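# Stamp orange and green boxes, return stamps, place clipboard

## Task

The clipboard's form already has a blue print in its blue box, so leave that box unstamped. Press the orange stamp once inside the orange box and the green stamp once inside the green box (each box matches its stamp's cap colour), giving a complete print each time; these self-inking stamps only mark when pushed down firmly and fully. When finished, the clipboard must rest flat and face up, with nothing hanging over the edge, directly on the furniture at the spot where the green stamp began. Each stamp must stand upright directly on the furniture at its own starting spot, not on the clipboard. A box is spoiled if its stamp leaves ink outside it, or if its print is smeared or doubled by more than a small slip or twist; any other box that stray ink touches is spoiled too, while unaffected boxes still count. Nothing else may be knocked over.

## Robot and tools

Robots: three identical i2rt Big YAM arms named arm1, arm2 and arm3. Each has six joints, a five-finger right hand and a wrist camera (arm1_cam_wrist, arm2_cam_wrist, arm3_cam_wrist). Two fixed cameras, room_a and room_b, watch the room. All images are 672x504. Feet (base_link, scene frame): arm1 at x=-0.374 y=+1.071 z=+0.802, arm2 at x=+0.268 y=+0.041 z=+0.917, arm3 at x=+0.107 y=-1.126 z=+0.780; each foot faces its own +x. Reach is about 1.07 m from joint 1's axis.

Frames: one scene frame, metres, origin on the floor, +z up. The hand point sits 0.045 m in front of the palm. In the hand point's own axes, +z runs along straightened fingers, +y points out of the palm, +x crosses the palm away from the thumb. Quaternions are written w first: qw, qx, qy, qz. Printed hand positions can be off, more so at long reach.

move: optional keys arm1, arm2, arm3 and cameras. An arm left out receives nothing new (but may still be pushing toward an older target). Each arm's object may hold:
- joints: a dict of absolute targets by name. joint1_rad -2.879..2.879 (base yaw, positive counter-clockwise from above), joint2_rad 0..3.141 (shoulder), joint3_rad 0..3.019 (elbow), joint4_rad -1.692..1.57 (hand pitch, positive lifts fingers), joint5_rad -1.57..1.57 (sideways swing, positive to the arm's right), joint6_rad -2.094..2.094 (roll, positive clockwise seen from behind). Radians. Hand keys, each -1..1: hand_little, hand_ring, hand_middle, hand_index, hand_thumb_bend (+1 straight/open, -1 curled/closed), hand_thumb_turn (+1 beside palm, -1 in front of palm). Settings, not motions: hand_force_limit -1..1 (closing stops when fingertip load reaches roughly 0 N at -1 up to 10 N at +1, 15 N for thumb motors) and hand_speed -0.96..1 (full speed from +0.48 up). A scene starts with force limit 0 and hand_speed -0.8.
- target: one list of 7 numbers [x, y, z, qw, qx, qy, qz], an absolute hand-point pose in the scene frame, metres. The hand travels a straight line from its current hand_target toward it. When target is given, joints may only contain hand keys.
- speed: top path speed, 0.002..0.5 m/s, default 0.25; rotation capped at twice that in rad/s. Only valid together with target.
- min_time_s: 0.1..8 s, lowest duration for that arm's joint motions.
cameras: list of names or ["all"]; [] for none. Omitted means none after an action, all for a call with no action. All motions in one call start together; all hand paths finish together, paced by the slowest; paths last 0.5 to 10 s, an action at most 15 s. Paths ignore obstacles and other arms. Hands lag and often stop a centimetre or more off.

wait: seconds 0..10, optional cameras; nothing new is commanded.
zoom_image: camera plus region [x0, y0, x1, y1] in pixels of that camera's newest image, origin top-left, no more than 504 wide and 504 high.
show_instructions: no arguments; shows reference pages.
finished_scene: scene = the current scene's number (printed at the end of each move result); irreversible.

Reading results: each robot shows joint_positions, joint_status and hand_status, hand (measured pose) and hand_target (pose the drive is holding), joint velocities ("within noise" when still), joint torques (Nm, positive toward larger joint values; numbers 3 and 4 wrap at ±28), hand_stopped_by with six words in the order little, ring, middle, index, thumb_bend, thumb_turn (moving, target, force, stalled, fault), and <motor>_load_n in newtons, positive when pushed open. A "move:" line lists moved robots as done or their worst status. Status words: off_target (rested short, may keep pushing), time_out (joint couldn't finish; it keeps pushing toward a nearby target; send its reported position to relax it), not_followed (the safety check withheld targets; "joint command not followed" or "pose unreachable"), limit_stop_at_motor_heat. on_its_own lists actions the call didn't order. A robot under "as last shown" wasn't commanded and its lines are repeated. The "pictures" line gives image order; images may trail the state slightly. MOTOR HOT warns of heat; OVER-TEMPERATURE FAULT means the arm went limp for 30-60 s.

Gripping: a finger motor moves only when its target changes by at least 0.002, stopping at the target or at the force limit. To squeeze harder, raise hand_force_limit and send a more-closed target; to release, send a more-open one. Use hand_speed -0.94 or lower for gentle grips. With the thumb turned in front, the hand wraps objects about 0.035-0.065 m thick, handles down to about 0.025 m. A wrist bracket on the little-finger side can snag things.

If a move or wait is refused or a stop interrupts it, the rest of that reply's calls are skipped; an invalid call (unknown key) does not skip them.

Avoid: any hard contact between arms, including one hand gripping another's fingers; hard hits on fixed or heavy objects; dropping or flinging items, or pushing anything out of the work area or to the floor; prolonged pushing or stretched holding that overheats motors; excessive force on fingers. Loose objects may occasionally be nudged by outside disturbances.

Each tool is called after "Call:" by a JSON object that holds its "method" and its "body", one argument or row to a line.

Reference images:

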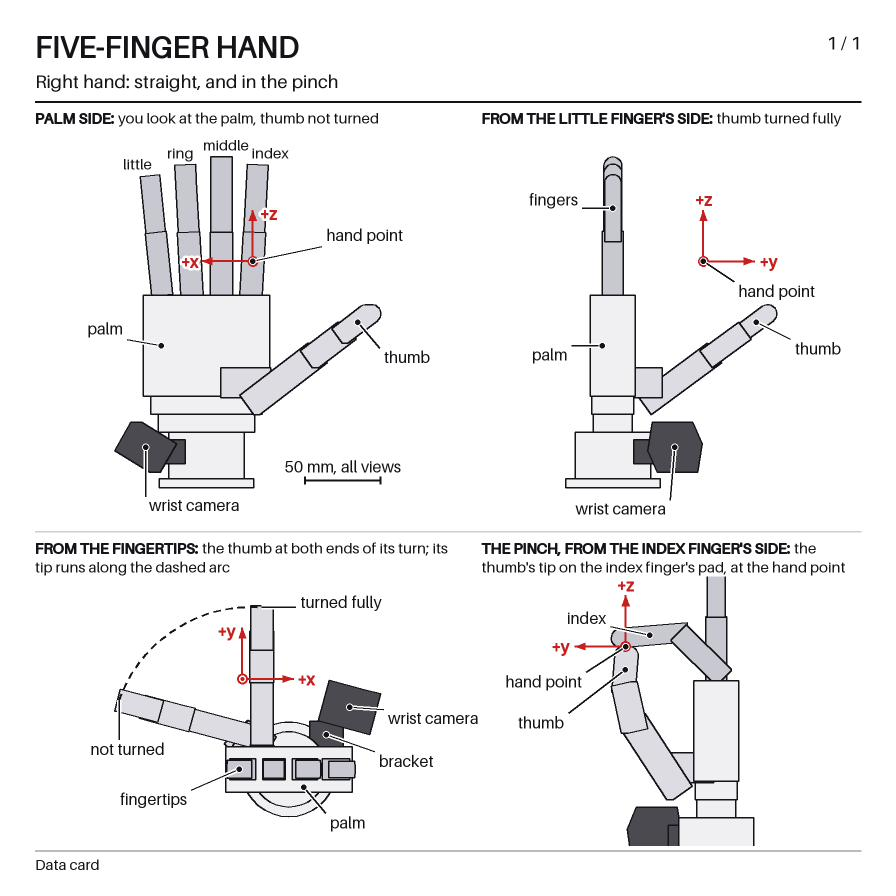

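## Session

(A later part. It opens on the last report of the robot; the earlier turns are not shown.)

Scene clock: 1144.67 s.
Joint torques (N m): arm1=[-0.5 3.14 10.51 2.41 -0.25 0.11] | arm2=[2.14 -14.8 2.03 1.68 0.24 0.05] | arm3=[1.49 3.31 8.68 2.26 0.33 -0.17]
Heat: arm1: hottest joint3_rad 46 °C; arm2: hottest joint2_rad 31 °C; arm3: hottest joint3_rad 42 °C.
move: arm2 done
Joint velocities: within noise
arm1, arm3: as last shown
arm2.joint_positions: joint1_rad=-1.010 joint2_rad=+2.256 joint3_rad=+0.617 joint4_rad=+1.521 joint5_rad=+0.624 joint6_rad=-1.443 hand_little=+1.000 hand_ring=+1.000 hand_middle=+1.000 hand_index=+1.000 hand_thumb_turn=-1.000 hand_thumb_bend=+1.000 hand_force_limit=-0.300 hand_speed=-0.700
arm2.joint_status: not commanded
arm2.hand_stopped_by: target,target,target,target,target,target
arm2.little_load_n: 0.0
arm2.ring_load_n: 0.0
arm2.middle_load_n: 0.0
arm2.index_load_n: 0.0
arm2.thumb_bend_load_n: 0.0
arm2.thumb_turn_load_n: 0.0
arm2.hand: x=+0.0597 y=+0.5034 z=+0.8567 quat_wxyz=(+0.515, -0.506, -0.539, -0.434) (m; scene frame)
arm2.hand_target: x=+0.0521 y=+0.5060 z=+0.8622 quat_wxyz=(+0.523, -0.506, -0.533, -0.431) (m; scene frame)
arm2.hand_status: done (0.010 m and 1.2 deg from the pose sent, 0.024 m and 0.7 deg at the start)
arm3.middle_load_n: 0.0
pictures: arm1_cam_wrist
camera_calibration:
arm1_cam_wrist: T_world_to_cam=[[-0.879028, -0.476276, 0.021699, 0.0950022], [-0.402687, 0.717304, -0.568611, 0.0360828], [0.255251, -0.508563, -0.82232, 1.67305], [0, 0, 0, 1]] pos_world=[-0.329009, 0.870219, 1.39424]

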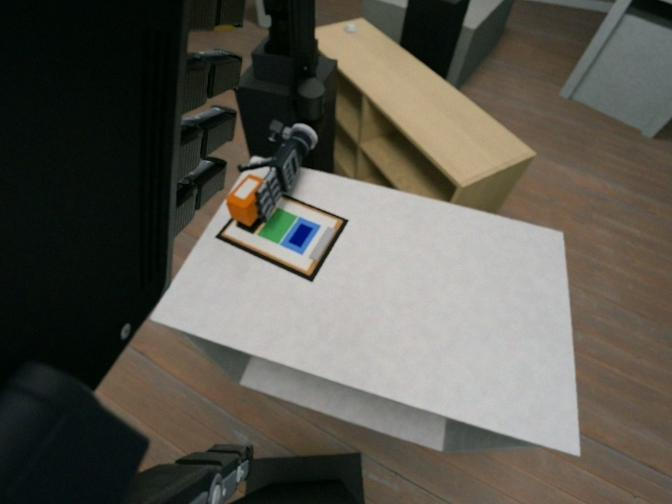

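Call:
{"method": "move", "body": {
  "arm2": {"target": [0.052, 0.50, 1.03, -0.5233, 0.5058, 0.5331, 0.4313], "speed": 0.15},
  "cameras": []
}}

Call:
{"method": "move", "body": {
  "arm2": {"target": [0.083, 0.4975, 1.0, 0.0, 0.682, 0.7314, 0.0], "speed": 0.2, "joints": {"hand_little": -1.0, "hand_ring": -1.0, "hand_middle": -1.0, "hand_index": -1.0, "hand_thumb_turn": 1.0, "hand_thumb_bend": 1.0, "hand_speed": 0.0, "hand_force_limit": 0.0}},
  "cameras": ["arm1_cam_wrist", "arm2_cam_wrist", "room_a"]
}}

Call:
{"method": "zoom_image", "body": {
  "camera": "arm1_cam_wrist",
  "region": [190, 70, 350, 250]
}}

Scene clock: 1189.77 s.
Joint torques (N m): arm1=[-0.09 3.14 10.54 2.48 -0.22 0.14] | arm2=[2.37 -11.63 6.23 1.69 0.23 0.06] | arm3=[1.55 3.31 8.69 2.26 0.33 -0.17]
Heat: arm1: hottest joint3_rad 46 °C; arm2: hottest joint2_rad 31 °C; arm3: hottest joint3_rad 42 °C.
move: arm2 done
Joint velocities: within noise
arm1, arm3: as last shown
arm2.joint_positions: joint1_rad=-1.003 joint2_rad=+1.627 joint3_rad=+0.536 joint4_rad=+0.974 joint5_rad=+0.633 joint6_rad=-1.443 hand_little=+1.000 hand_ring=+1.000 hand_middle=+1.000 hand_index=+1.000 hand_thumb_turn=-1.000 hand_thumb_bend=+1.000 hand_force_limit=-0.300 hand_speed=-0.700
arm2.joint_status: not commanded
arm2.hand_stopped_by: target,target,target,target,target,target
arm2.little_load_n: 0.0
arm2.ring_load_n: 0.0
arm2.middle_load_n: 0.5
arm2.index_load_n: 0.0
arm2.thumb_bend_load_n: 0.0
arm2.thumb_turn_load_n: 0.5
arm2.hand: x=+0.0582 y=+0.5008 z=+1.0237 quat_wxyz=(+0.515, -0.506, -0.537, -0.435) (m; scene frame)
arm2.hand_target: x=+0.0520 y=+0.5000 z=+1.0300 quat_wxyz=(+0.523, -0.506, -0.533, -0.431) (m; scene frame)
arm2.hand_status: done (0.009 m and 1.1 deg from the pose sent, 0.174 m and 1.2 deg at the start)
pictures: none
No camera images: "cameras" was empty.

Scene clock: 1194.37 s.
Joint torques (N m): arm1=[-0.32 3.49 10.5 2.28 -0.19 0.16] | arm2=[0.56 -14.15 11.56 0.18 -0.01 -0.12] | arm3=[1.49 3.25 8.68 2.24 0.33 -0.16]
Heat: arm1: hottest joint3_rad 46 °C; arm2: hottest joint2_rad 31 °C; arm3: hottest joint3_rad 42 °C.
move: arm2 off_target
Joint velocities: within noise
arm1, arm3: as last shown
arm2.joint_positions: joint1_rad=-1.274 joint2_rad=+1.800 joint3_rad=+1.441 joint4_rad=-1.217 joint5_rad=-0.003 joint6_rad=-1.158 hand_little=-1.000 hand_ring=-1.000 hand_middle=-1.000 hand_index=-1.000 hand_thumb_turn=+1.000 hand_thumb_bend=+1.000 hand_force_limit=+0.000 hand_speed=+0.000
arm2.joint_status: all done
arm2.hand_stopped_by: target,target,target,target,target,target
arm2.little_load_n: 0.0
arm2.ring_load_n: 0.0
arm2.middle_load_n: 0.0
arm2.index_load_n: 0.0
arm2.thumb_bend_load_n: 0.0
arm2.thumb_turn_load_n: 0.0
arm2.hand: x=+0.0852 y=+0.4843 z=+1.0002 quat_wxyz=(-0.002, -0.683, -0.730, -0.001) (m; scene frame)
arm2.hand_target: x=+0.0833 y=+0.4972 z=+0.9999 quat_wxyz=(+0.000, -0.682, -0.731, +0.000) (m; scene frame)
arm2.hand_status: off_target (0.013 m and 0.3 deg from the pose sent, 0.034 m and 84.9 deg at the start)
arm3.ring_load_n: -0.5
arm3.thumb_bend_load_n: 0.5
pictures: arm1_cam_wrist, arm2_cam_wrist, room_a
camera_calibration:
arm1_cam_wrist: T_world_to_cam=[[-0.879028, -0.476276, 0.021699, 0.0950022], [-0.402687, 0.717304, -0.568611, 0.0360828], [0.255251, -0.508563, -0.82232, 1.67305], [0, 0, 0, 1]] pos_world=[-0.329009, 0.870219, 1.39424]
arm2_cam_wrist: T_world_to_cam=[[0.938995, 0.343932, 0.000342745, -0.250898], [0.289435, -0.790746, 0.539397, -0.186752], [0.185787, -0.506392, -0.842052, 1.18456], [0, 0, 0, 1]] pos_world=[0.0695679, 0.538471, 1.09828]

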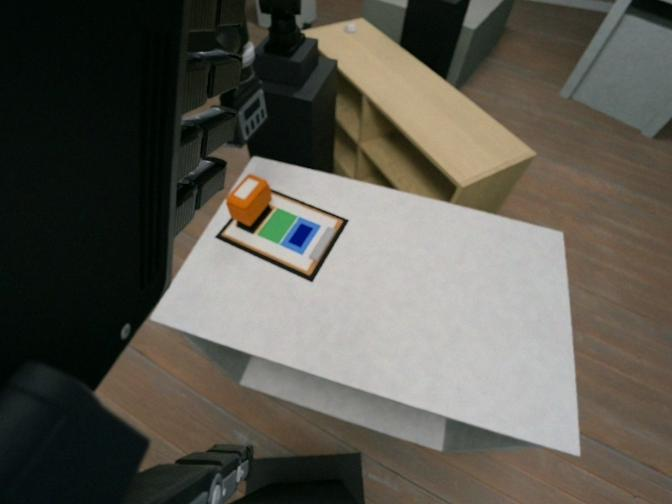

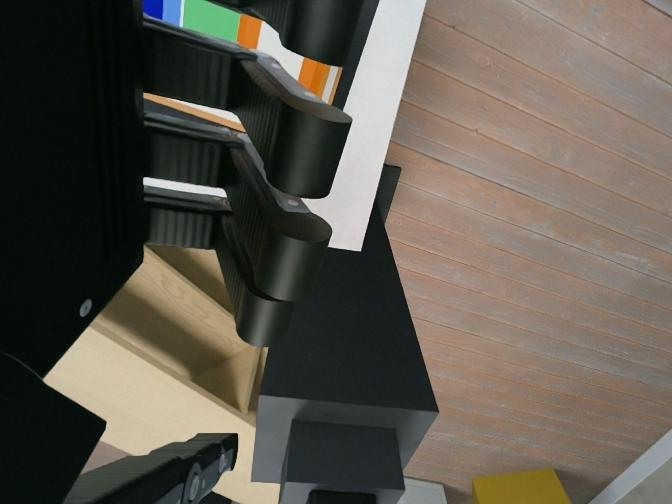

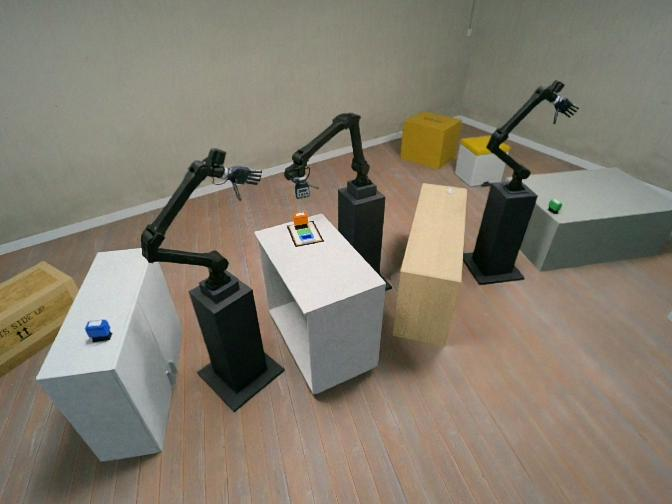

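Scaled by 2.800 from the camera's 672x504 image, which has a finer 960x720 frame.

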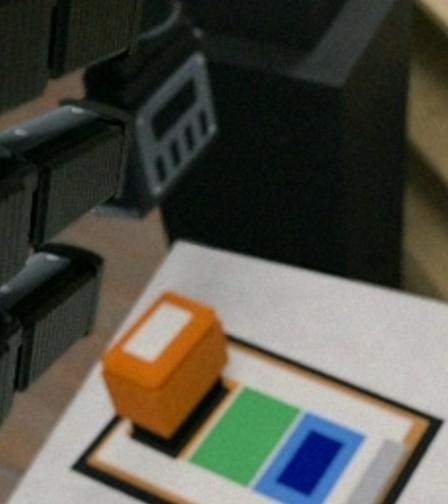

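Call:
{"method": "move", "body": {
  "arm2": {"target": [0.05, 0.506, 0.925, 0.0, 0.682, 0.7314, 0.0], "speed": 0.1},
  "cameras": ["arm1_cam_wrist", "arm2_cam_wrist", "room_a", "room_b"]
}}

Call:
{"method": "zoom_image", "body": {
  "camera": "arm1_cam_wrist",
  "region": [190, 100, 320, 250]
}}

Call:
{"method": "zoom_image", "body": {
  "camera": "room_a",
  "region": [260, 160, 360, 260]
}}

Call:
{"method": "zoom_image", "body": {
  "camera": "room_b",
  "region": [390, 140, 490, 240]
}}

Scene clock: 1219.27 s.
Joint torques (N m): arm1=[-0.32 2.73 10.65 2.32 -0.2 0.15] | arm2=[1.96 -15.68 10.3 0.83 0.02 0.14] | arm3=[1.44 3.19 8.68 2.25 0.33 -0.17]
Heat: arm1: hottest joint3_rad 46 °C; arm2: hottest joint3_rad 36 °C; arm3: hottest joint3_rad 42 °C.
move: arm2 off_target
Joint velocities: within noise
arm1, arm3: as last shown
arm1.little_load_n: -0.5
arm2.joint_positions: joint1_rad=-1.243 joint2_rad=+1.936 joint3_rad=+1.441 joint4_rad=-1.090 joint5_rad=-0.004 joint6_rad=-1.135 hand_little=-1.000 hand_ring=-1.000 hand_middle=-1.000 hand_index=-1.000 hand_thumb_turn=+1.000 hand_thumb_bend=+1.000 hand_force_limit=+0.000 hand_speed=+0.000
arm2.joint_status: not commanded
arm2.hand_stopped_by: target,target,target,target,target,target
arm2.little_load_n: 0.0
arm2.ring_load_n: 0.0
arm2.middle_load_n: 0.0
arm2.index_load_n: 0.0
arm2.thumb_bend_load_n: 0.0
arm2.thumb_turn_load_n: 0.0
arm2.hand: x=+0.0599 y=+0.4970 z=+0.9295 quat_wxyz=(-0.006, -0.680, -0.733, +0.001) (m; scene frame)
arm2.hand_target: x=+0.0500 y=+0.5056 z=+0.9251 quat_wxyz=(+0.000, -0.682, -0.731, +0.000) (m; scene frame)
arm2.hand_status: off_target (0.014 m and 0.8 deg from the pose sent, 0.086 m and 0.3 deg at the start)
arm3.ring_load_n: 0.0
arm3.thumb_bend_load_n: 0.0
pictures: arm1_cam_wrist, arm2_cam_wrist, room_a, room_b
camera_calibration:
arm1_cam_wrist: T_world_to_cam=[[-0.879028, -0.476276, 0.021699, 0.0950022], [-0.402687, 0.717304, -0.568611, 0.0360828], [0.255251, -0.508563, -0.82232, 1.67305], [0, 0, 0, 1]] pos_world=[-0.329009, 0.870219, 1.39424]
arm2_cam_wrist: T_world_to_cam=[[0.935991, 0.352024, 0.000650655, -0.235624], [0.294457, -0.783936, 0.54657, -0.141597], [0.192916, -0.511393, -0.837413, 1.13401], [0, 0, 0, 1]] pos_world=[0.0434679, 0.551866, 1.02718]

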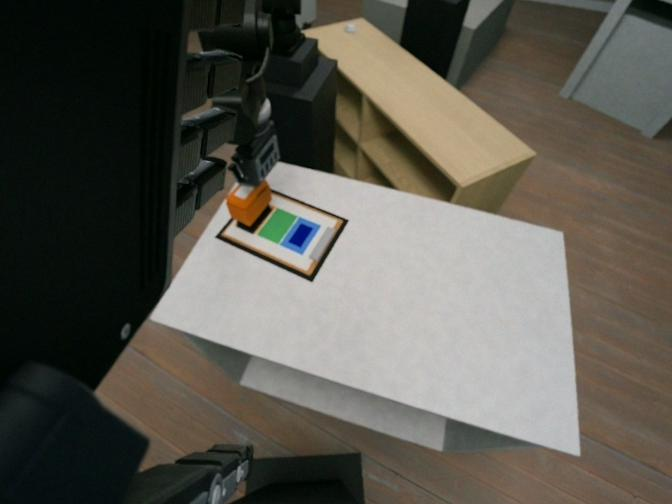

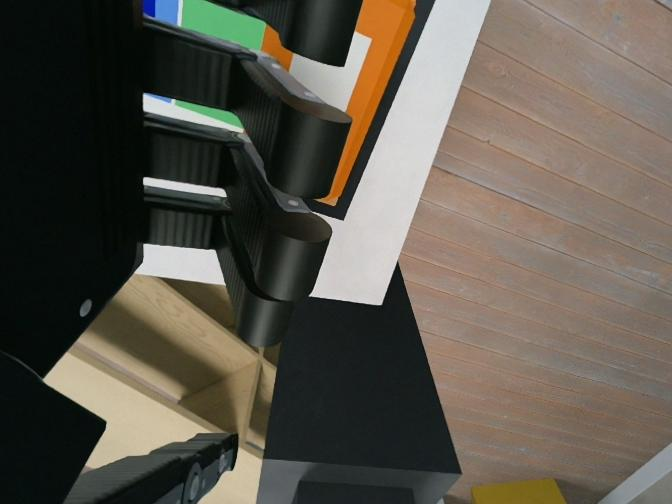

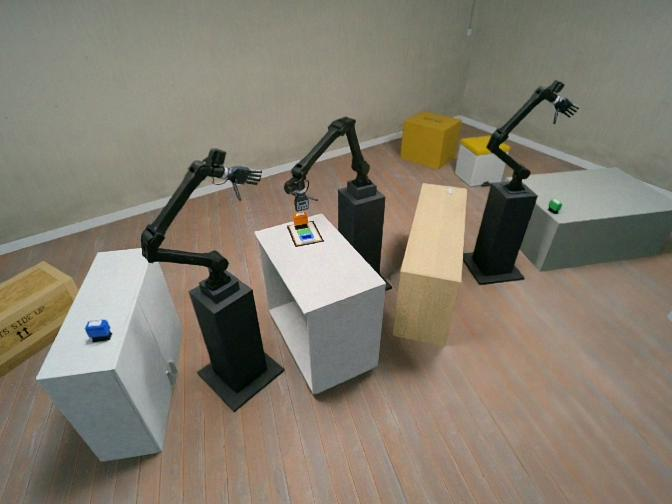

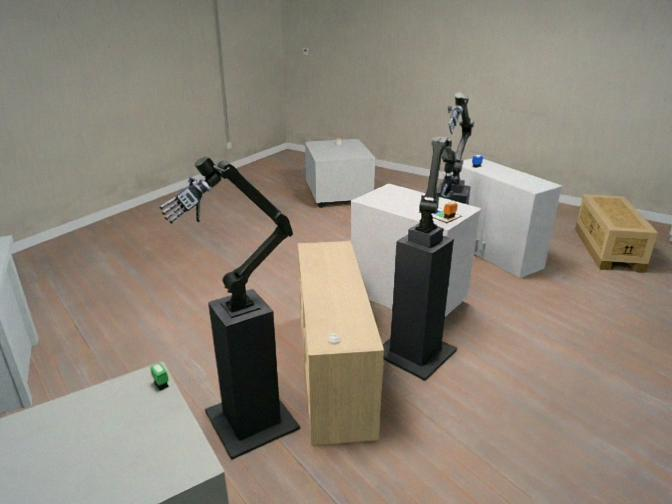

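Scaled by 3.360 from the camera's 672x504 image, which has a finer 960x720 frame.

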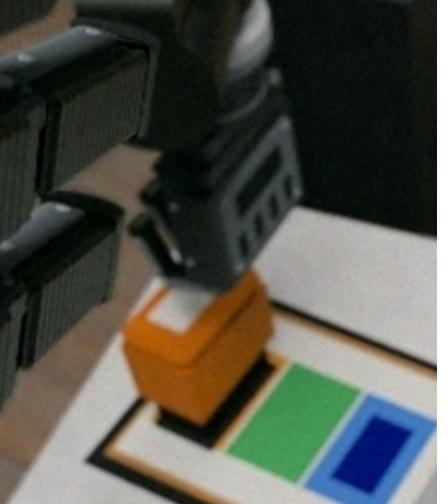

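Scaled by 5.040 from the camera's 672x504 image, which has a finer 960x720 frame.

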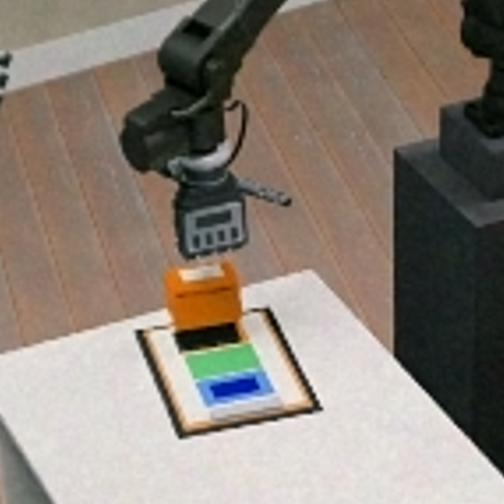

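Scaled by 5.040 from the camera's 672x504 image, which has a finer 960x720 frame.

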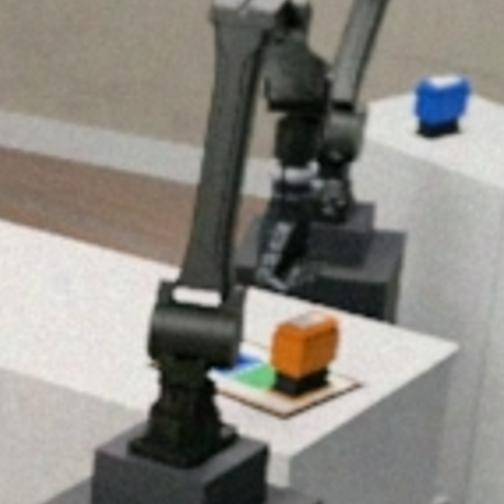

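Call:
{"method": "move", "body": {
  "arm2": {"target": [0.038, 0.506, 0.925, 0.0, 0.682, 0.7314, 0.0], "speed": 0.05},
  "cameras": ["arm1_cam_wrist", "arm2_cam_wrist", "room_b"]
}}

Call:
{"method": "zoom_image", "body": {
  "camera": "arm1_cam_wrist",
  "region": [190, 100, 320, 250]
}}

Call:
{"method": "zoom_image", "body": {
  "camera": "room_b",
  "region": [410, 160, 490, 240]
}}

Scene clock: 1233.00 s.
Joint torques (N m): arm1=[0.38 3.37 10.56 2.41 -0.2 0.13] | arm2=[2.08 -15.38 11.02 0.51 0.02 0.11] | arm3=[1.49 3.25 8.69 2.26 0.34 -0.16]
Heat: arm1: hottest joint3_rad 46 °C; arm2: hottest joint3_rad 37 °C; arm3: hottest joint3_rad 42 °C.
move: arm2 off_target
Joint velocities: within noise
arm1, arm3: as last shown
arm1.little_load_n: 0.0
arm2.joint_positions: joint1_rad=-1.225 joint2_rad=+1.944 joint3_rad=+1.455 joint4_rad=-1.090 joint5_rad=-0.004 joint6_rad=-1.117 hand_little=-1.000 hand_ring=-1.000 hand_middle=-1.000 hand_index=-1.000 hand_thumb_turn=+1.000 hand_thumb_bend=+1.000 hand_force_limit=+0.000 hand_speed=+0.000
arm2.joint_status: not commanded
arm2.hand_stopped_by: target,target,target,target,target,target
arm2.little_load_n: 0.0
arm2.ring_load_n: 0.0
arm2.middle_load_n: 0.0
arm2.index_load_n: 0.0
arm2.thumb_bend_load_n: 0.0
arm2.thumb_turn_load_n: 0.0
arm2.hand: x=+0.0488 y=+0.4970 z=+0.9296 quat_wxyz=(-0.003, -0.680, -0.733, +0.000) (m; scene frame)
arm2.hand_target: x=+0.0381 y=+0.5056 z=+0.9250 quat_wxyz=(+0.000, -0.682, -0.731, +0.000) (m; scene frame)
arm2.hand_status: off_target (0.015 m and 0.4 deg from the pose sent, 0.024 m and 0.8 deg at the start)
pictures: arm1_cam_wrist, arm2_cam_wrist, room_b
camera_calibration:
arm1_cam_wrist: T_world_to_cam=[[-0.879028, -0.476276, 0.021699, 0.0950022], [-0.402687, 0.717304, -0.568611, 0.0360828], [0.255251, -0.508563, -0.82232, 1.67305], [0, 0, 0, 1]] pos_world=[-0.329009, 0.870219, 1.39424]
arm2_cam_wrist: T_world_to_cam=[[0.936363, 0.351034, -0.000244237, -0.223945], [0.2953, -0.787319, 0.541226, -0.131858], [0.189797, -0.506856, -0.840877, 1.13735], [0, 0, 0, 1]] pos_world=[0.032766, 0.55127, 1.02768]

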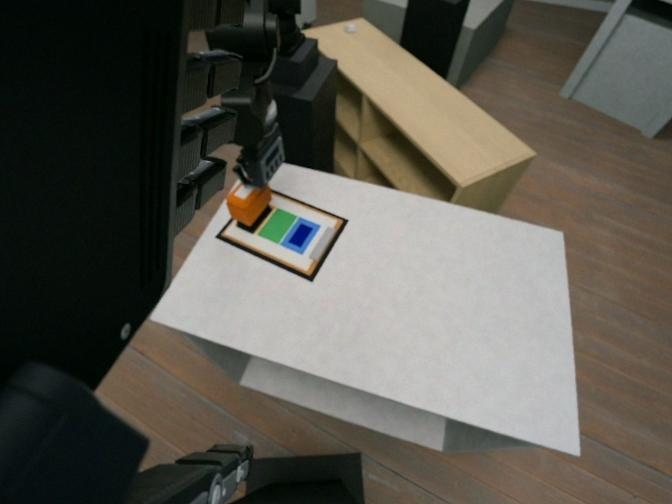

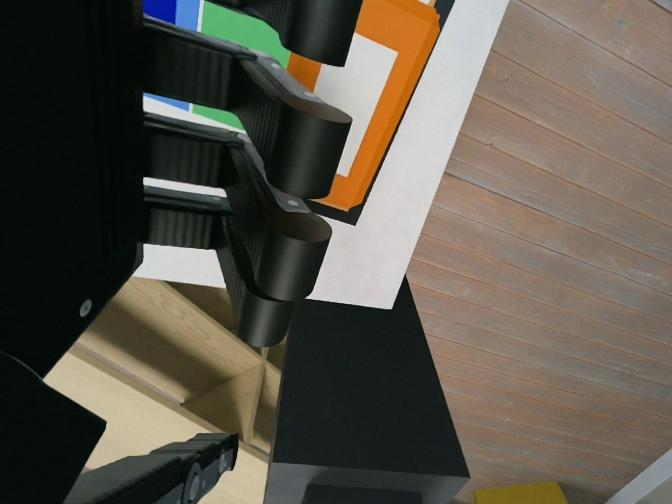

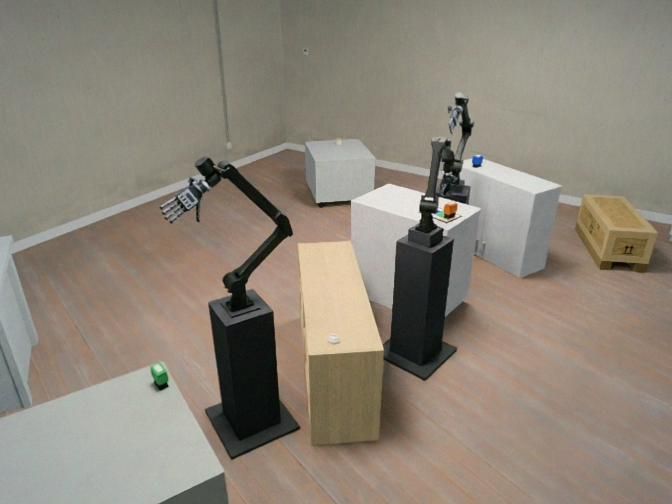

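Scaled by 3.360 from the camera's 672x504 image, which has a finer 960x720 frame.

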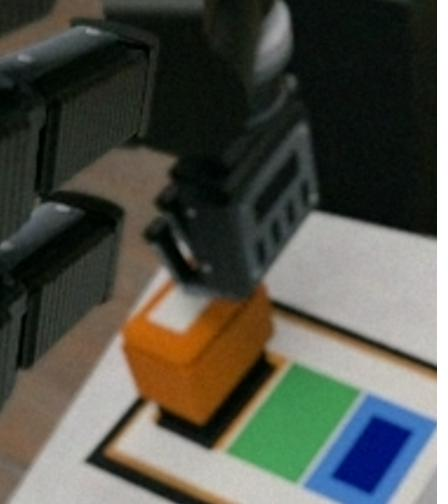

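Scaled by 6.300 from the camera's 672x504 image, which has a finer 960x720 frame.

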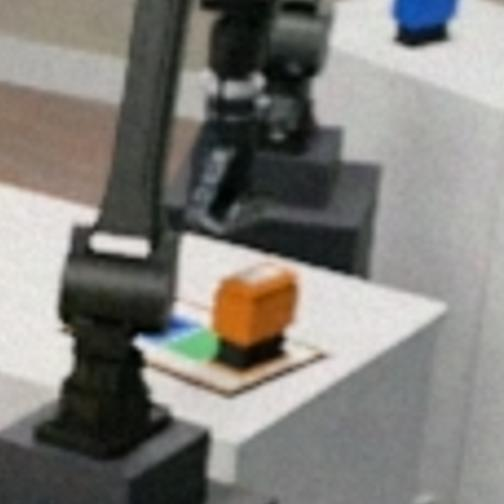

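Call:
{"method": "move", "body": {
  "arm2": {"target": [0.081, 0.505, 0.92, 0.0, 0.682, 0.7314, 0.0], "speed": 0.05},
  "cameras": ["arm1_cam_wrist", "arm2_cam_wrist", "room_b"]
}}

Call:
{"method": "zoom_image", "body": {
  "camera": "arm1_cam_wrist",
  "region": [190, 100, 320, 250]
}}

Call:
{"method": "zoom_image", "body": {
  "camera": "room_b",
  "region": [410, 160, 490, 240]
}}

Scene clock: 1269.07 s.
Joint torques (N m): arm1=[-0.09 3.25 10.52 2.19 -0.24 0.11] | arm2=[0.73 -18.37 7.5 0.81 0.04 -0.12] | arm3=[1.49 3.31 8.68 2.24 0.33 -0.17]
Heat: arm1: hottest joint3_rad 46 °C; arm2: hottest joint3_rad 35 °C; arm3: hottest joint3_rad 43 °C.
move: arm2 done
Joint velocities: within noise
arm1, arm3: as last shown
arm1.little_load_n: 0.5
arm2.joint_positions: joint1_rad=-1.277 joint2_rad=+1.944 joint3_rad=+1.411 joint4_rad=-1.058 joint5_rad=-0.004 joint6_rad=-1.159 hand_little=-1.000 hand_ring=-1.000 hand_middle=-1.000 hand_index=-1.000 hand_thumb_turn=+1.000 hand_thumb_bend=+1.000 hand_force_limit=+0.000 hand_speed=+0.000
arm2.joint_status: not commanded
arm2.hand_stopped_by: target,target,target,target,target,target
arm2.little_load_n: 0.0
arm2.ring_load_n: 0.0
arm2.middle_load_n: 0.0
arm2.index_load_n: 0.0
arm2.thumb_bend_load_n: 0.0
arm2.thumb_turn_load_n: 0.0
arm2.hand: x=+0.0790 y=+0.5000 z=+0.9157 quat_wxyz=(-0.009, -0.684, -0.730, +0.002) (m; scene frame)
arm2.hand_target: x=+0.0810 y=+0.5050 z=+0.9200 quat_wxyz=(+0.000, -0.682, -0.731, +0.000) (m; scene frame)
arm2.hand_status: done (0.007 m and 1.1 deg from the pose sent, 0.034 m and 0.4 deg at the start)
pictures: arm1_cam_wrist, arm2_cam_wrist, room_b
camera_calibration:
arm1_cam_wrist: T_world_to_cam=[[-0.879028, -0.476276, 0.021699, 0.0950022], [-0.402687, 0.717304, -0.568611, 0.0360828], [0.255251, -0.508563, -0.82232, 1.67305], [0, 0, 0, 1]] pos_world=[-0.329009, 0.870219, 1.39424]
arm2_cam_wrist: T_world_to_cam=[[0.939454, 0.342673, 0.00104943, -0.250471], [0.285289, -0.783823, 0.551572, -0.141339], [0.189831, -0.517877, -0.834127, 1.12076], [0, 0, 0, 1]] pos_world=[0.0628723, 0.555462, 1.01308]

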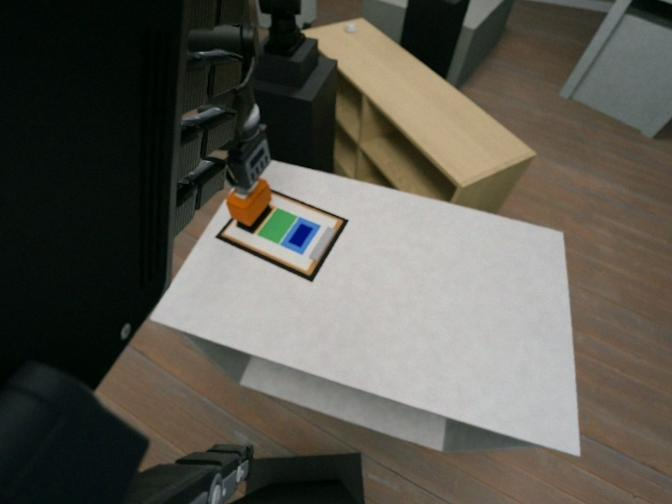

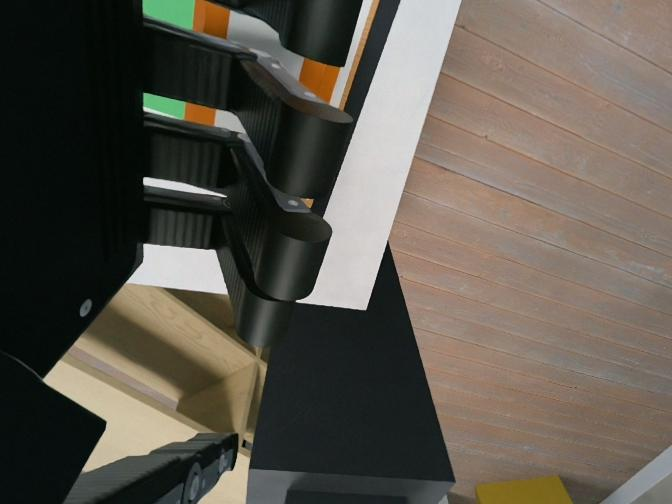

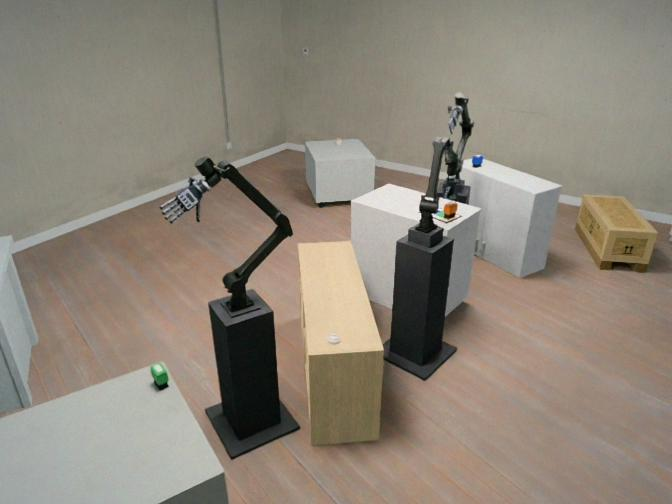

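Scaled by 3.360 from the camera's 672x504 image, which has a finer 960x720 frame.

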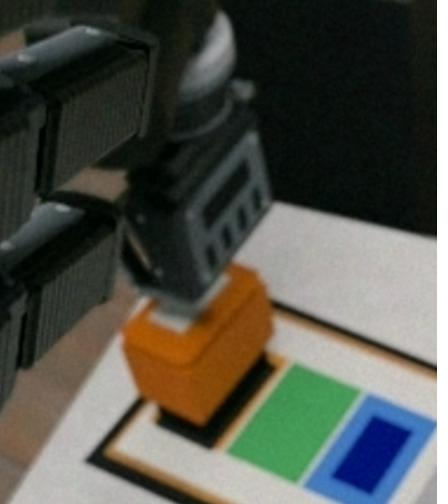

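Scaled by 6.300 from the camera's 672x504 image, which has a finer 960x720 frame.

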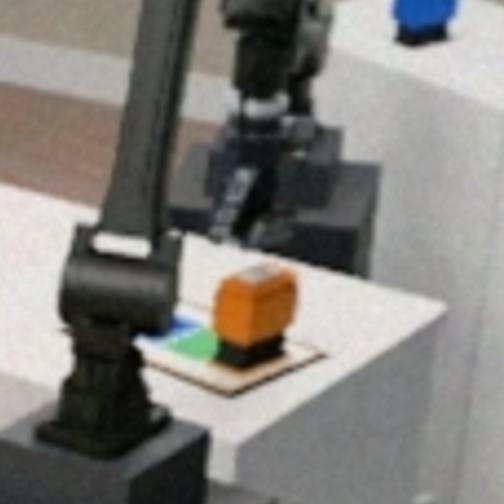

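Call:
{"method": "move", "body": {
  "arm2": {"target": [0.081, 0.503, 0.885, 0.0, 0.682, 0.7314, 0.0], "speed": 0.03},
  "cameras": ["arm1_cam_wrist", "room_b"]
}}

Call:
{"method": "zoom_image", "body": {
  "camera": "arm1_cam_wrist",
  "region": [190, 100, 320, 250]
}}

Call:
{"method": "zoom_image", "body": {
  "camera": "room_b",
  "region": [410, 160, 490, 240]
}}

Scene clock: 1276.90 s.
Joint torques (N m): arm1=[-0.5 3.31 10.41 2.24 -0.21 0.14] | arm2=[1.03 -15.09 7.35 0.91 0.03 -0.1] | arm3=[1.49 3.31 8.66 2.25 0.33 -0.16]
Heat: arm1: hottest joint3_rad 47 °C; arm2: hottest joint3_rad 35 °C; arm3: hottest joint3_rad 43 °C.
move: arm2 off_target
Joint velocities: within noise
arm1, arm3: as last shown
arm1.little_load_n: 0.0
arm2.joint_positions: joint1_rad=-1.277 joint2_rad=+1.946 joint3_rad=+1.374 joint4_rad=-0.978 joint5_rad=-0.004 joint6_rad=-1.160 hand_little=-1.000 hand_ring=-1.000 hand_middle=-1.000 hand_index=-1.000 hand_thumb_turn=+1.000 hand_thumb_bend=+1.000 hand_force_limit=+0.000 hand_speed=+0.000
arm2.joint_status: not commanded
arm2.hand_stopped_by: target,target,target,target,target,target
arm2.little_load_n: 0.0
arm2.ring_load_n: 0.0
arm2.middle_load_n: 0.0
arm2.index_load_n: 0.0
arm2.thumb_bend_load_n: 0.0
arm2.thumb_turn_load_n: 0.0
arm2.hand: x=+0.0774 y=+0.5034 z=+0.9004 quat_wxyz=(+0.010, -0.683, -0.730, -0.005) (m; scene frame)
arm2.hand_target: x=+0.0811 y=+0.5026 z=+0.8854 quat_wxyz=(+0.000, -0.682, -0.731, +0.000) (m; scene frame)
arm2.hand_status: off_target (0.016 m and 1.3 deg from the pose sent, 0.031 m and 1.1 deg at the start)
pictures: arm1_cam_wrist, room_b
camera_calibration:
arm1_cam_wrist: T_world_to_cam=[[-0.879028, -0.476276, 0.021699, 0.0950022], [-0.402687, 0.717304, -0.568611, 0.0360828], [0.255251, -0.508563, -0.82232, 1.67305], [0, 0, 0, 1]] pos_world=[-0.329009, 0.870219, 1.39424]

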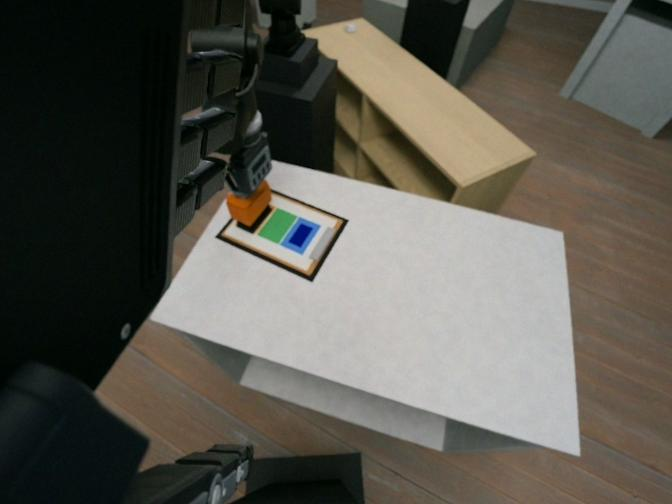

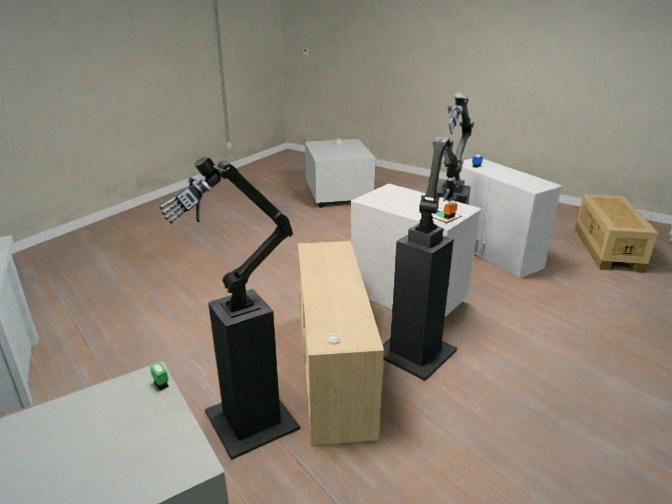

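Scaled by 3.360 from the camera's 672x504 image, which has a finer 960x720 frame.

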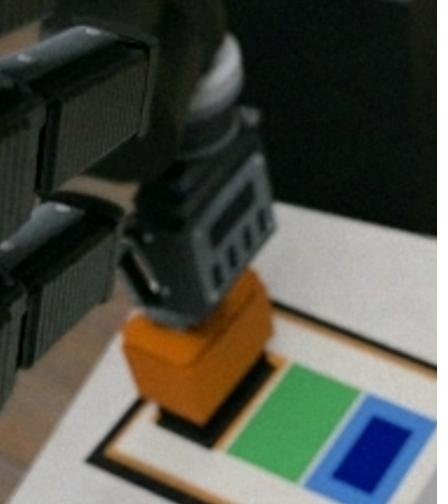

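Scaled by 6.300 from the camera's 672x504 image, which has a finer 960x720 frame.

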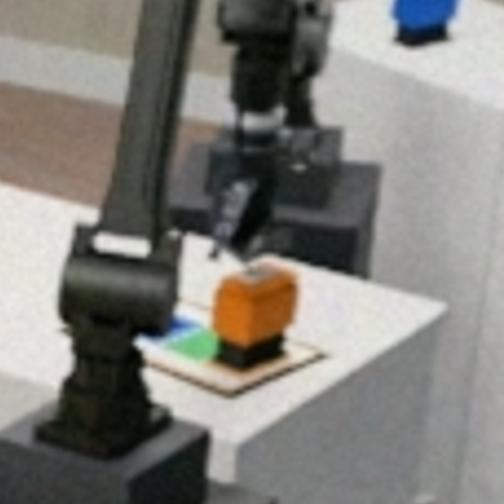

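Call:
{"method": "move", "body": {
  "arm2": {"target": [0.081, 0.503, 0.870, 0.0, 0.682, 0.7314, 0.0], "speed": 0.03},
  "cameras": ["arm1_cam_wrist", "room_b"]
}}

Call:
{"method": "zoom_image", "body": {
  "camera": "arm1_cam_wrist",
  "region": [190, 100, 320, 250]
}}

Call:
{"method": "zoom_image", "body": {
  "camera": "room_b",
  "region": [410, 160, 490, 240]
}}

Scene clock: 1283.30 s.
Joint torques (N m): arm1=[0.03 3.02 10.44 2.41 -0.19 0.1] | arm2=[0.97 -15.38 7.3 0.91 0.02 -0.11] | arm3=[1.55 3.25 8.68 2.24 0.33 -0.17]
Heat: arm1: hottest joint3_rad 47 °C; arm2: hottest joint3_rad 35 °C; arm3: hottest joint3_rad 43 °C.
move: arm2 off_target
Joint velocities: within noise
arm1.joint_positions: joint1_rad=+1.491 joint2_rad=+0.614 joint3_rad=+1.322 joint4_rad=-1.165 joint5_rad=+0.001 joint6_rad=-1.311 hand_little=+1.000 hand_ring=+1.000 hand_middle=+1.000 hand_index=+1.000 hand_thumb_turn=+1.000 hand_thumb_bend=+1.000 hand_force_limit=+0.000 hand_speed=-0.800
arm1.joint_status: not commanded
arm1.hand_stopped_by: target,target,target,target,target,target
arm1.little_load_n: 0.0
arm1.ring_load_n: 0.0
arm1.middle_load_n: 0.0
arm1.index_load_n: 0.0
arm1.thumb_bend_load_n: 0.0
arm1.thumb_turn_load_n: 0.0
arm1.hand: x=-0.3025 y=+0.8150 z=+1.2963 quat_wxyz=(+0.219, +0.658, -0.535, +0.482) (m; scene frame)
arm1.hand_target: x=-0.3003 y=+0.8175 z=+1.3067 quat_wxyz=(+0.217, +0.653, -0.532, +0.494) (m; scene frame)
arm1.hand_status: not commanded
arm2.joint_positions: joint1_rad=-1.277 joint2_rad=+1.971 joint3_rad=+1.363 joint4_rad=-0.946 joint5_rad=-0.004 joint6_rad=-1.160 hand_little=-1.000 hand_ring=-1.000 hand_middle=-1.000 hand_index=-1.000 hand_thumb_turn=+1.000 hand_thumb_bend=+1.000 hand_force_limit=+0.000 hand_speed=+0.000
arm2.joint_status: not commanded
arm2.hand_stopped_by: target,target,target,target,target,target
arm2.little_load_n: 0.0
arm2.ring_load_n: 0.0
arm2.middle_load_n: 0.0
arm2.index_load_n: 0.0
arm2.thumb_bend_load_n: 0.0
arm2.thumb_turn_load_n: 0.0
arm2.hand: x=+0.0776 y=+0.5031 z=+0.8842 quat_wxyz=(+0.009, -0.683, -0.730, -0.004) (m; scene frame)
arm2.hand_target: x=+0.0811 y=+0.5026 z=+0.8703 quat_wxyz=(+0.000, -0.682, -0.731, +0.000) (m; scene frame)
arm2.hand_status: off_target (0.015 m and 1.1 deg from the pose sent, 0.031 m and 1.3 deg at the start)
arm3.joint_positions: joint1_rad=+1.587 joint2_rad=+0.632 joint3_rad=+1.505 joint4_rad=-1.385 joint5_rad=-0.003 joint6_rad=-1.291 hand_little=+1.000 hand_ring=+1.000 hand_middle=+1.000 hand_index=+1.000 hand_thumb_turn=+1.000 hand_thumb_bend=+1.000 hand_force_limit=+0.000 hand_speed=-0.800
arm3.joint_status: not commanded
arm3.hand_stopped_by: target,target,target,target,target,target
arm3.little_load_n: 0.0
arm3.ring_load_n: 0.0
arm3.middle_load_n: 0.0
arm3.index_load_n: 0.0
arm3.thumb_bend_load_n: -0.5
arm3.thumb_turn_load_n: 0.0
arm3.hand: x=+0.0349 y=-1.3314 z=+1.3102 quat_wxyz=(-0.324, -0.482, +0.715, -0.389) (m; scene frame)
arm3.hand_target: x=+0.0367 y=-1.3307 z=+1.3225 quat_wxyz=(-0.332, -0.485, +0.704, -0.398) (m; scene frame)
arm3.hand_status: not commanded
pictures: arm1_cam_wrist, room_b
camera_calibration:
arm1_cam_wrist: T_world_to_cam=[[-0.879028, -0.476276, 0.021699, 0.0950022], [-0.402687, 0.717304, -0.568611, 0.0360828], [0.255251, -0.508563, -0.82232, 1.67305], [0, 0, 0, 1]] pos_world=[-0.329009, 0.870219, 1.39424]

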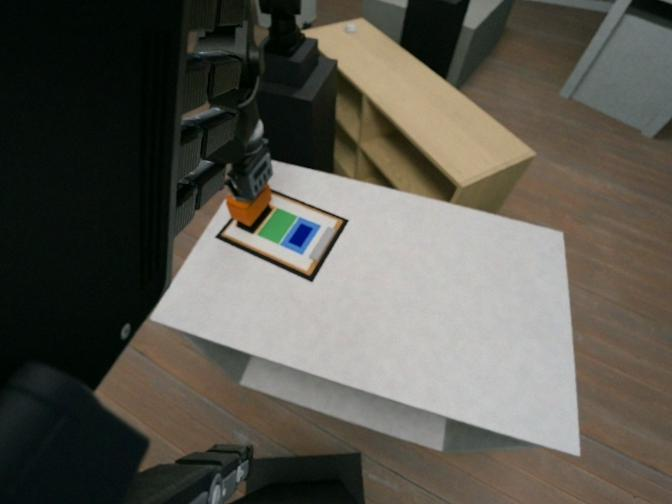

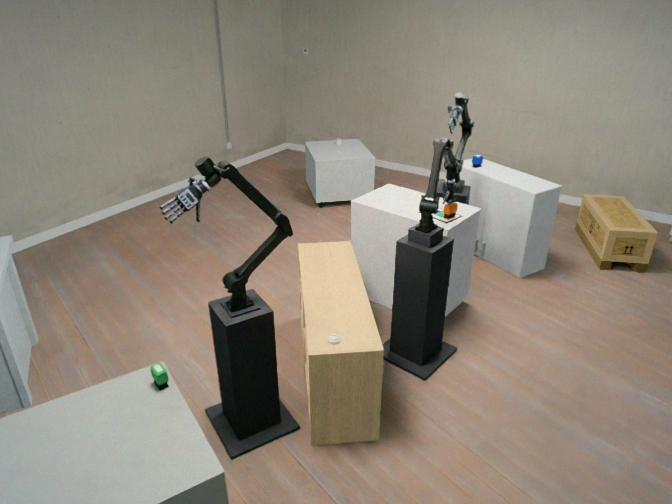

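Scaled by 3.360 from the camera's 672x504 image, which has a finer 960x720 frame.

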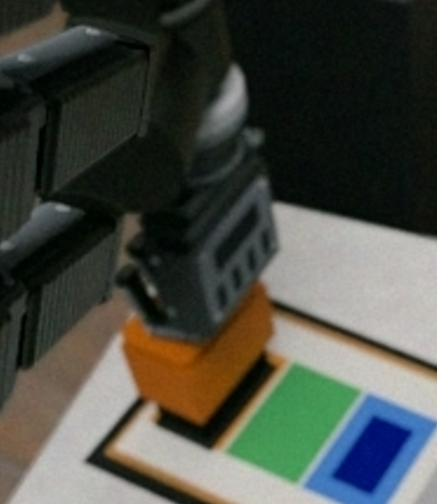

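Scaled by 6.300 from the camera's 672x504 image, which has a finer 960x720 frame.

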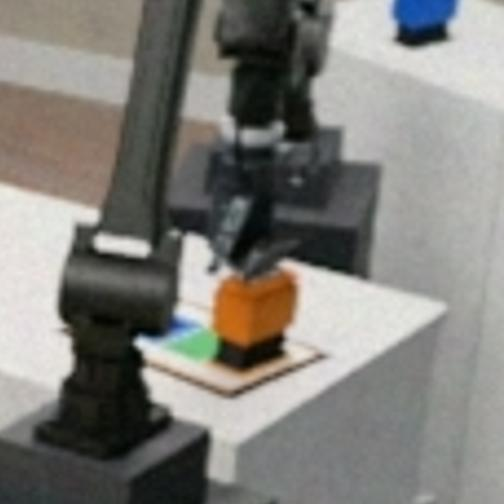

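Call:
{"method": "move", "body": {
  "arm2": {"target": [0.081, 0.503, 0.855, 0.0, 0.682, 0.7314, 0.0], "speed": 0.03},
  "cameras": ["arm1_cam_wrist", "room_b"]
}}

Call:
{"method": "zoom_image", "body": {
  "camera": "arm1_cam_wrist",
  "region": [190, 100, 320, 250]
}}

Call:
{"method": "zoom_image", "body": {
  "camera": "room_b",
  "region": [410, 160, 490, 240]
}}

Scene clock: 1289.63 s.
Joint torques (N m): arm1=[0.26 3.19 10.54 2.45 -0.21 0.16] | arm2=[0.91 -13.74 6.68 1.42 0.02 -0.11] | arm3=[1.49 3.25 8.65 2.26 0.33 -0.17]
Heat: arm1: hottest joint3_rad 47 °C; arm2: hottest joint3_rad 35 °C; arm3: hottest joint3_rad 43 °C.
move: arm2 off_target
Joint velocities: within noise
arm1, arm3: as last shown
arm2.joint_positions: joint1_rad=-1.277 joint2_rad=+1.972 joint3_rad=+1.360 joint4_rad=-0.927 joint5_rad=-0.004 joint6_rad=-1.160 hand_little=-1.000 hand_ring=-1.000 hand_middle=-1.000 hand_index=-1.000 hand_thumb_turn=+1.000 hand_thumb_bend=+1.000 hand_force_limit=+0.000 hand_speed=+0.000
arm2.joint_status: not commanded
arm2.hand_stopped_by: target,target,target,target,target,target
arm2.little_load_n: 0.0
arm2.ring_load_n: 0.0
arm2.middle_load_n: 0.0
arm2.index_load_n: -1.5
arm2.thumb_bend_load_n: 0.0
arm2.thumb_turn_load_n: 0.0
arm2.hand: x=+0.0761 y=+0.5060 z=+0.8819 quat_wxyz=(+0.015, -0.683, -0.730, -0.006) (m; scene frame)
arm2.hand_target: x=+0.0814 y=+0.5019 z=+0.8560 quat_wxyz=(+0.000, -0.682, -0.731, +0.000) (m; scene frame)
arm2.hand_status: off_target (0.027 m and 1.9 deg from the pose sent, 0.029 m and 1.1 deg at the start)
arm3.thumb_bend_load_n: 0.0
pictures: arm1_cam_wrist, room_b
camera_calibration:
arm1_cam_wrist: T_world_to_cam=[[-0.879028, -0.476276, 0.021699, 0.0950022], [-0.402687, 0.717304, -0.568611, 0.0360828], [0.255251, -0.508563, -0.82232, 1.67305], [0, 0, 0, 1]] pos_world=[-0.329009, 0.870219, 1.39424]

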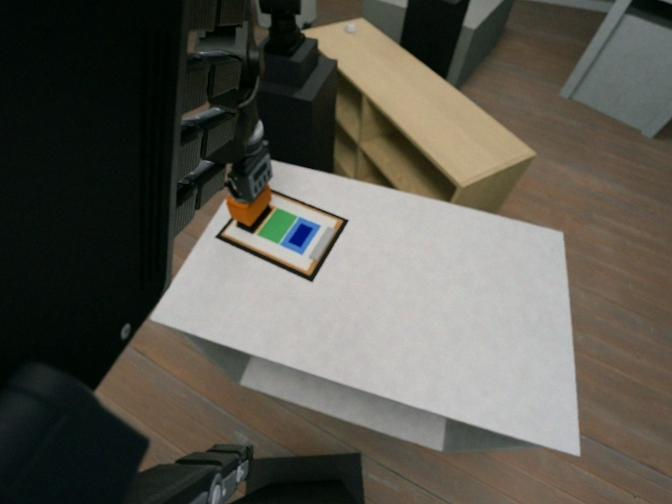

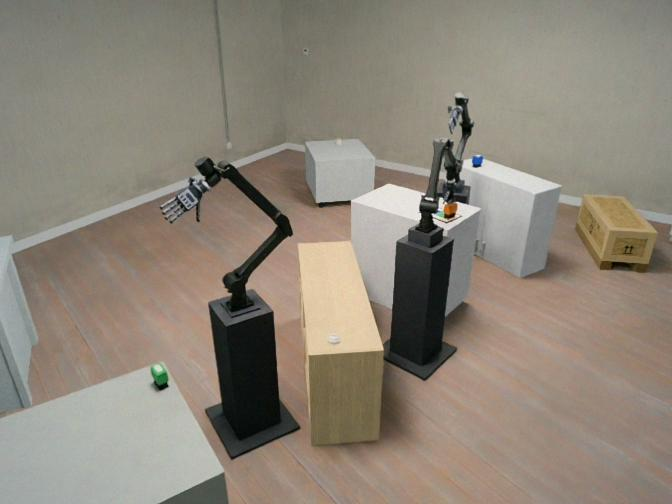

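Scaled by 3.360 from the camera's 672x504 image, which has a finer 960x720 frame.

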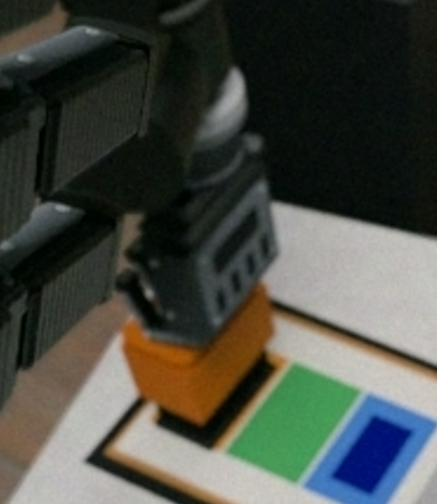

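Scaled by 6.300 from the camera's 672x504 image, which has a finer 960x720 frame.

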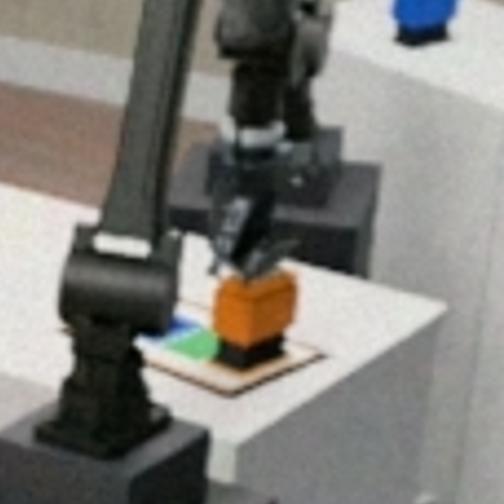

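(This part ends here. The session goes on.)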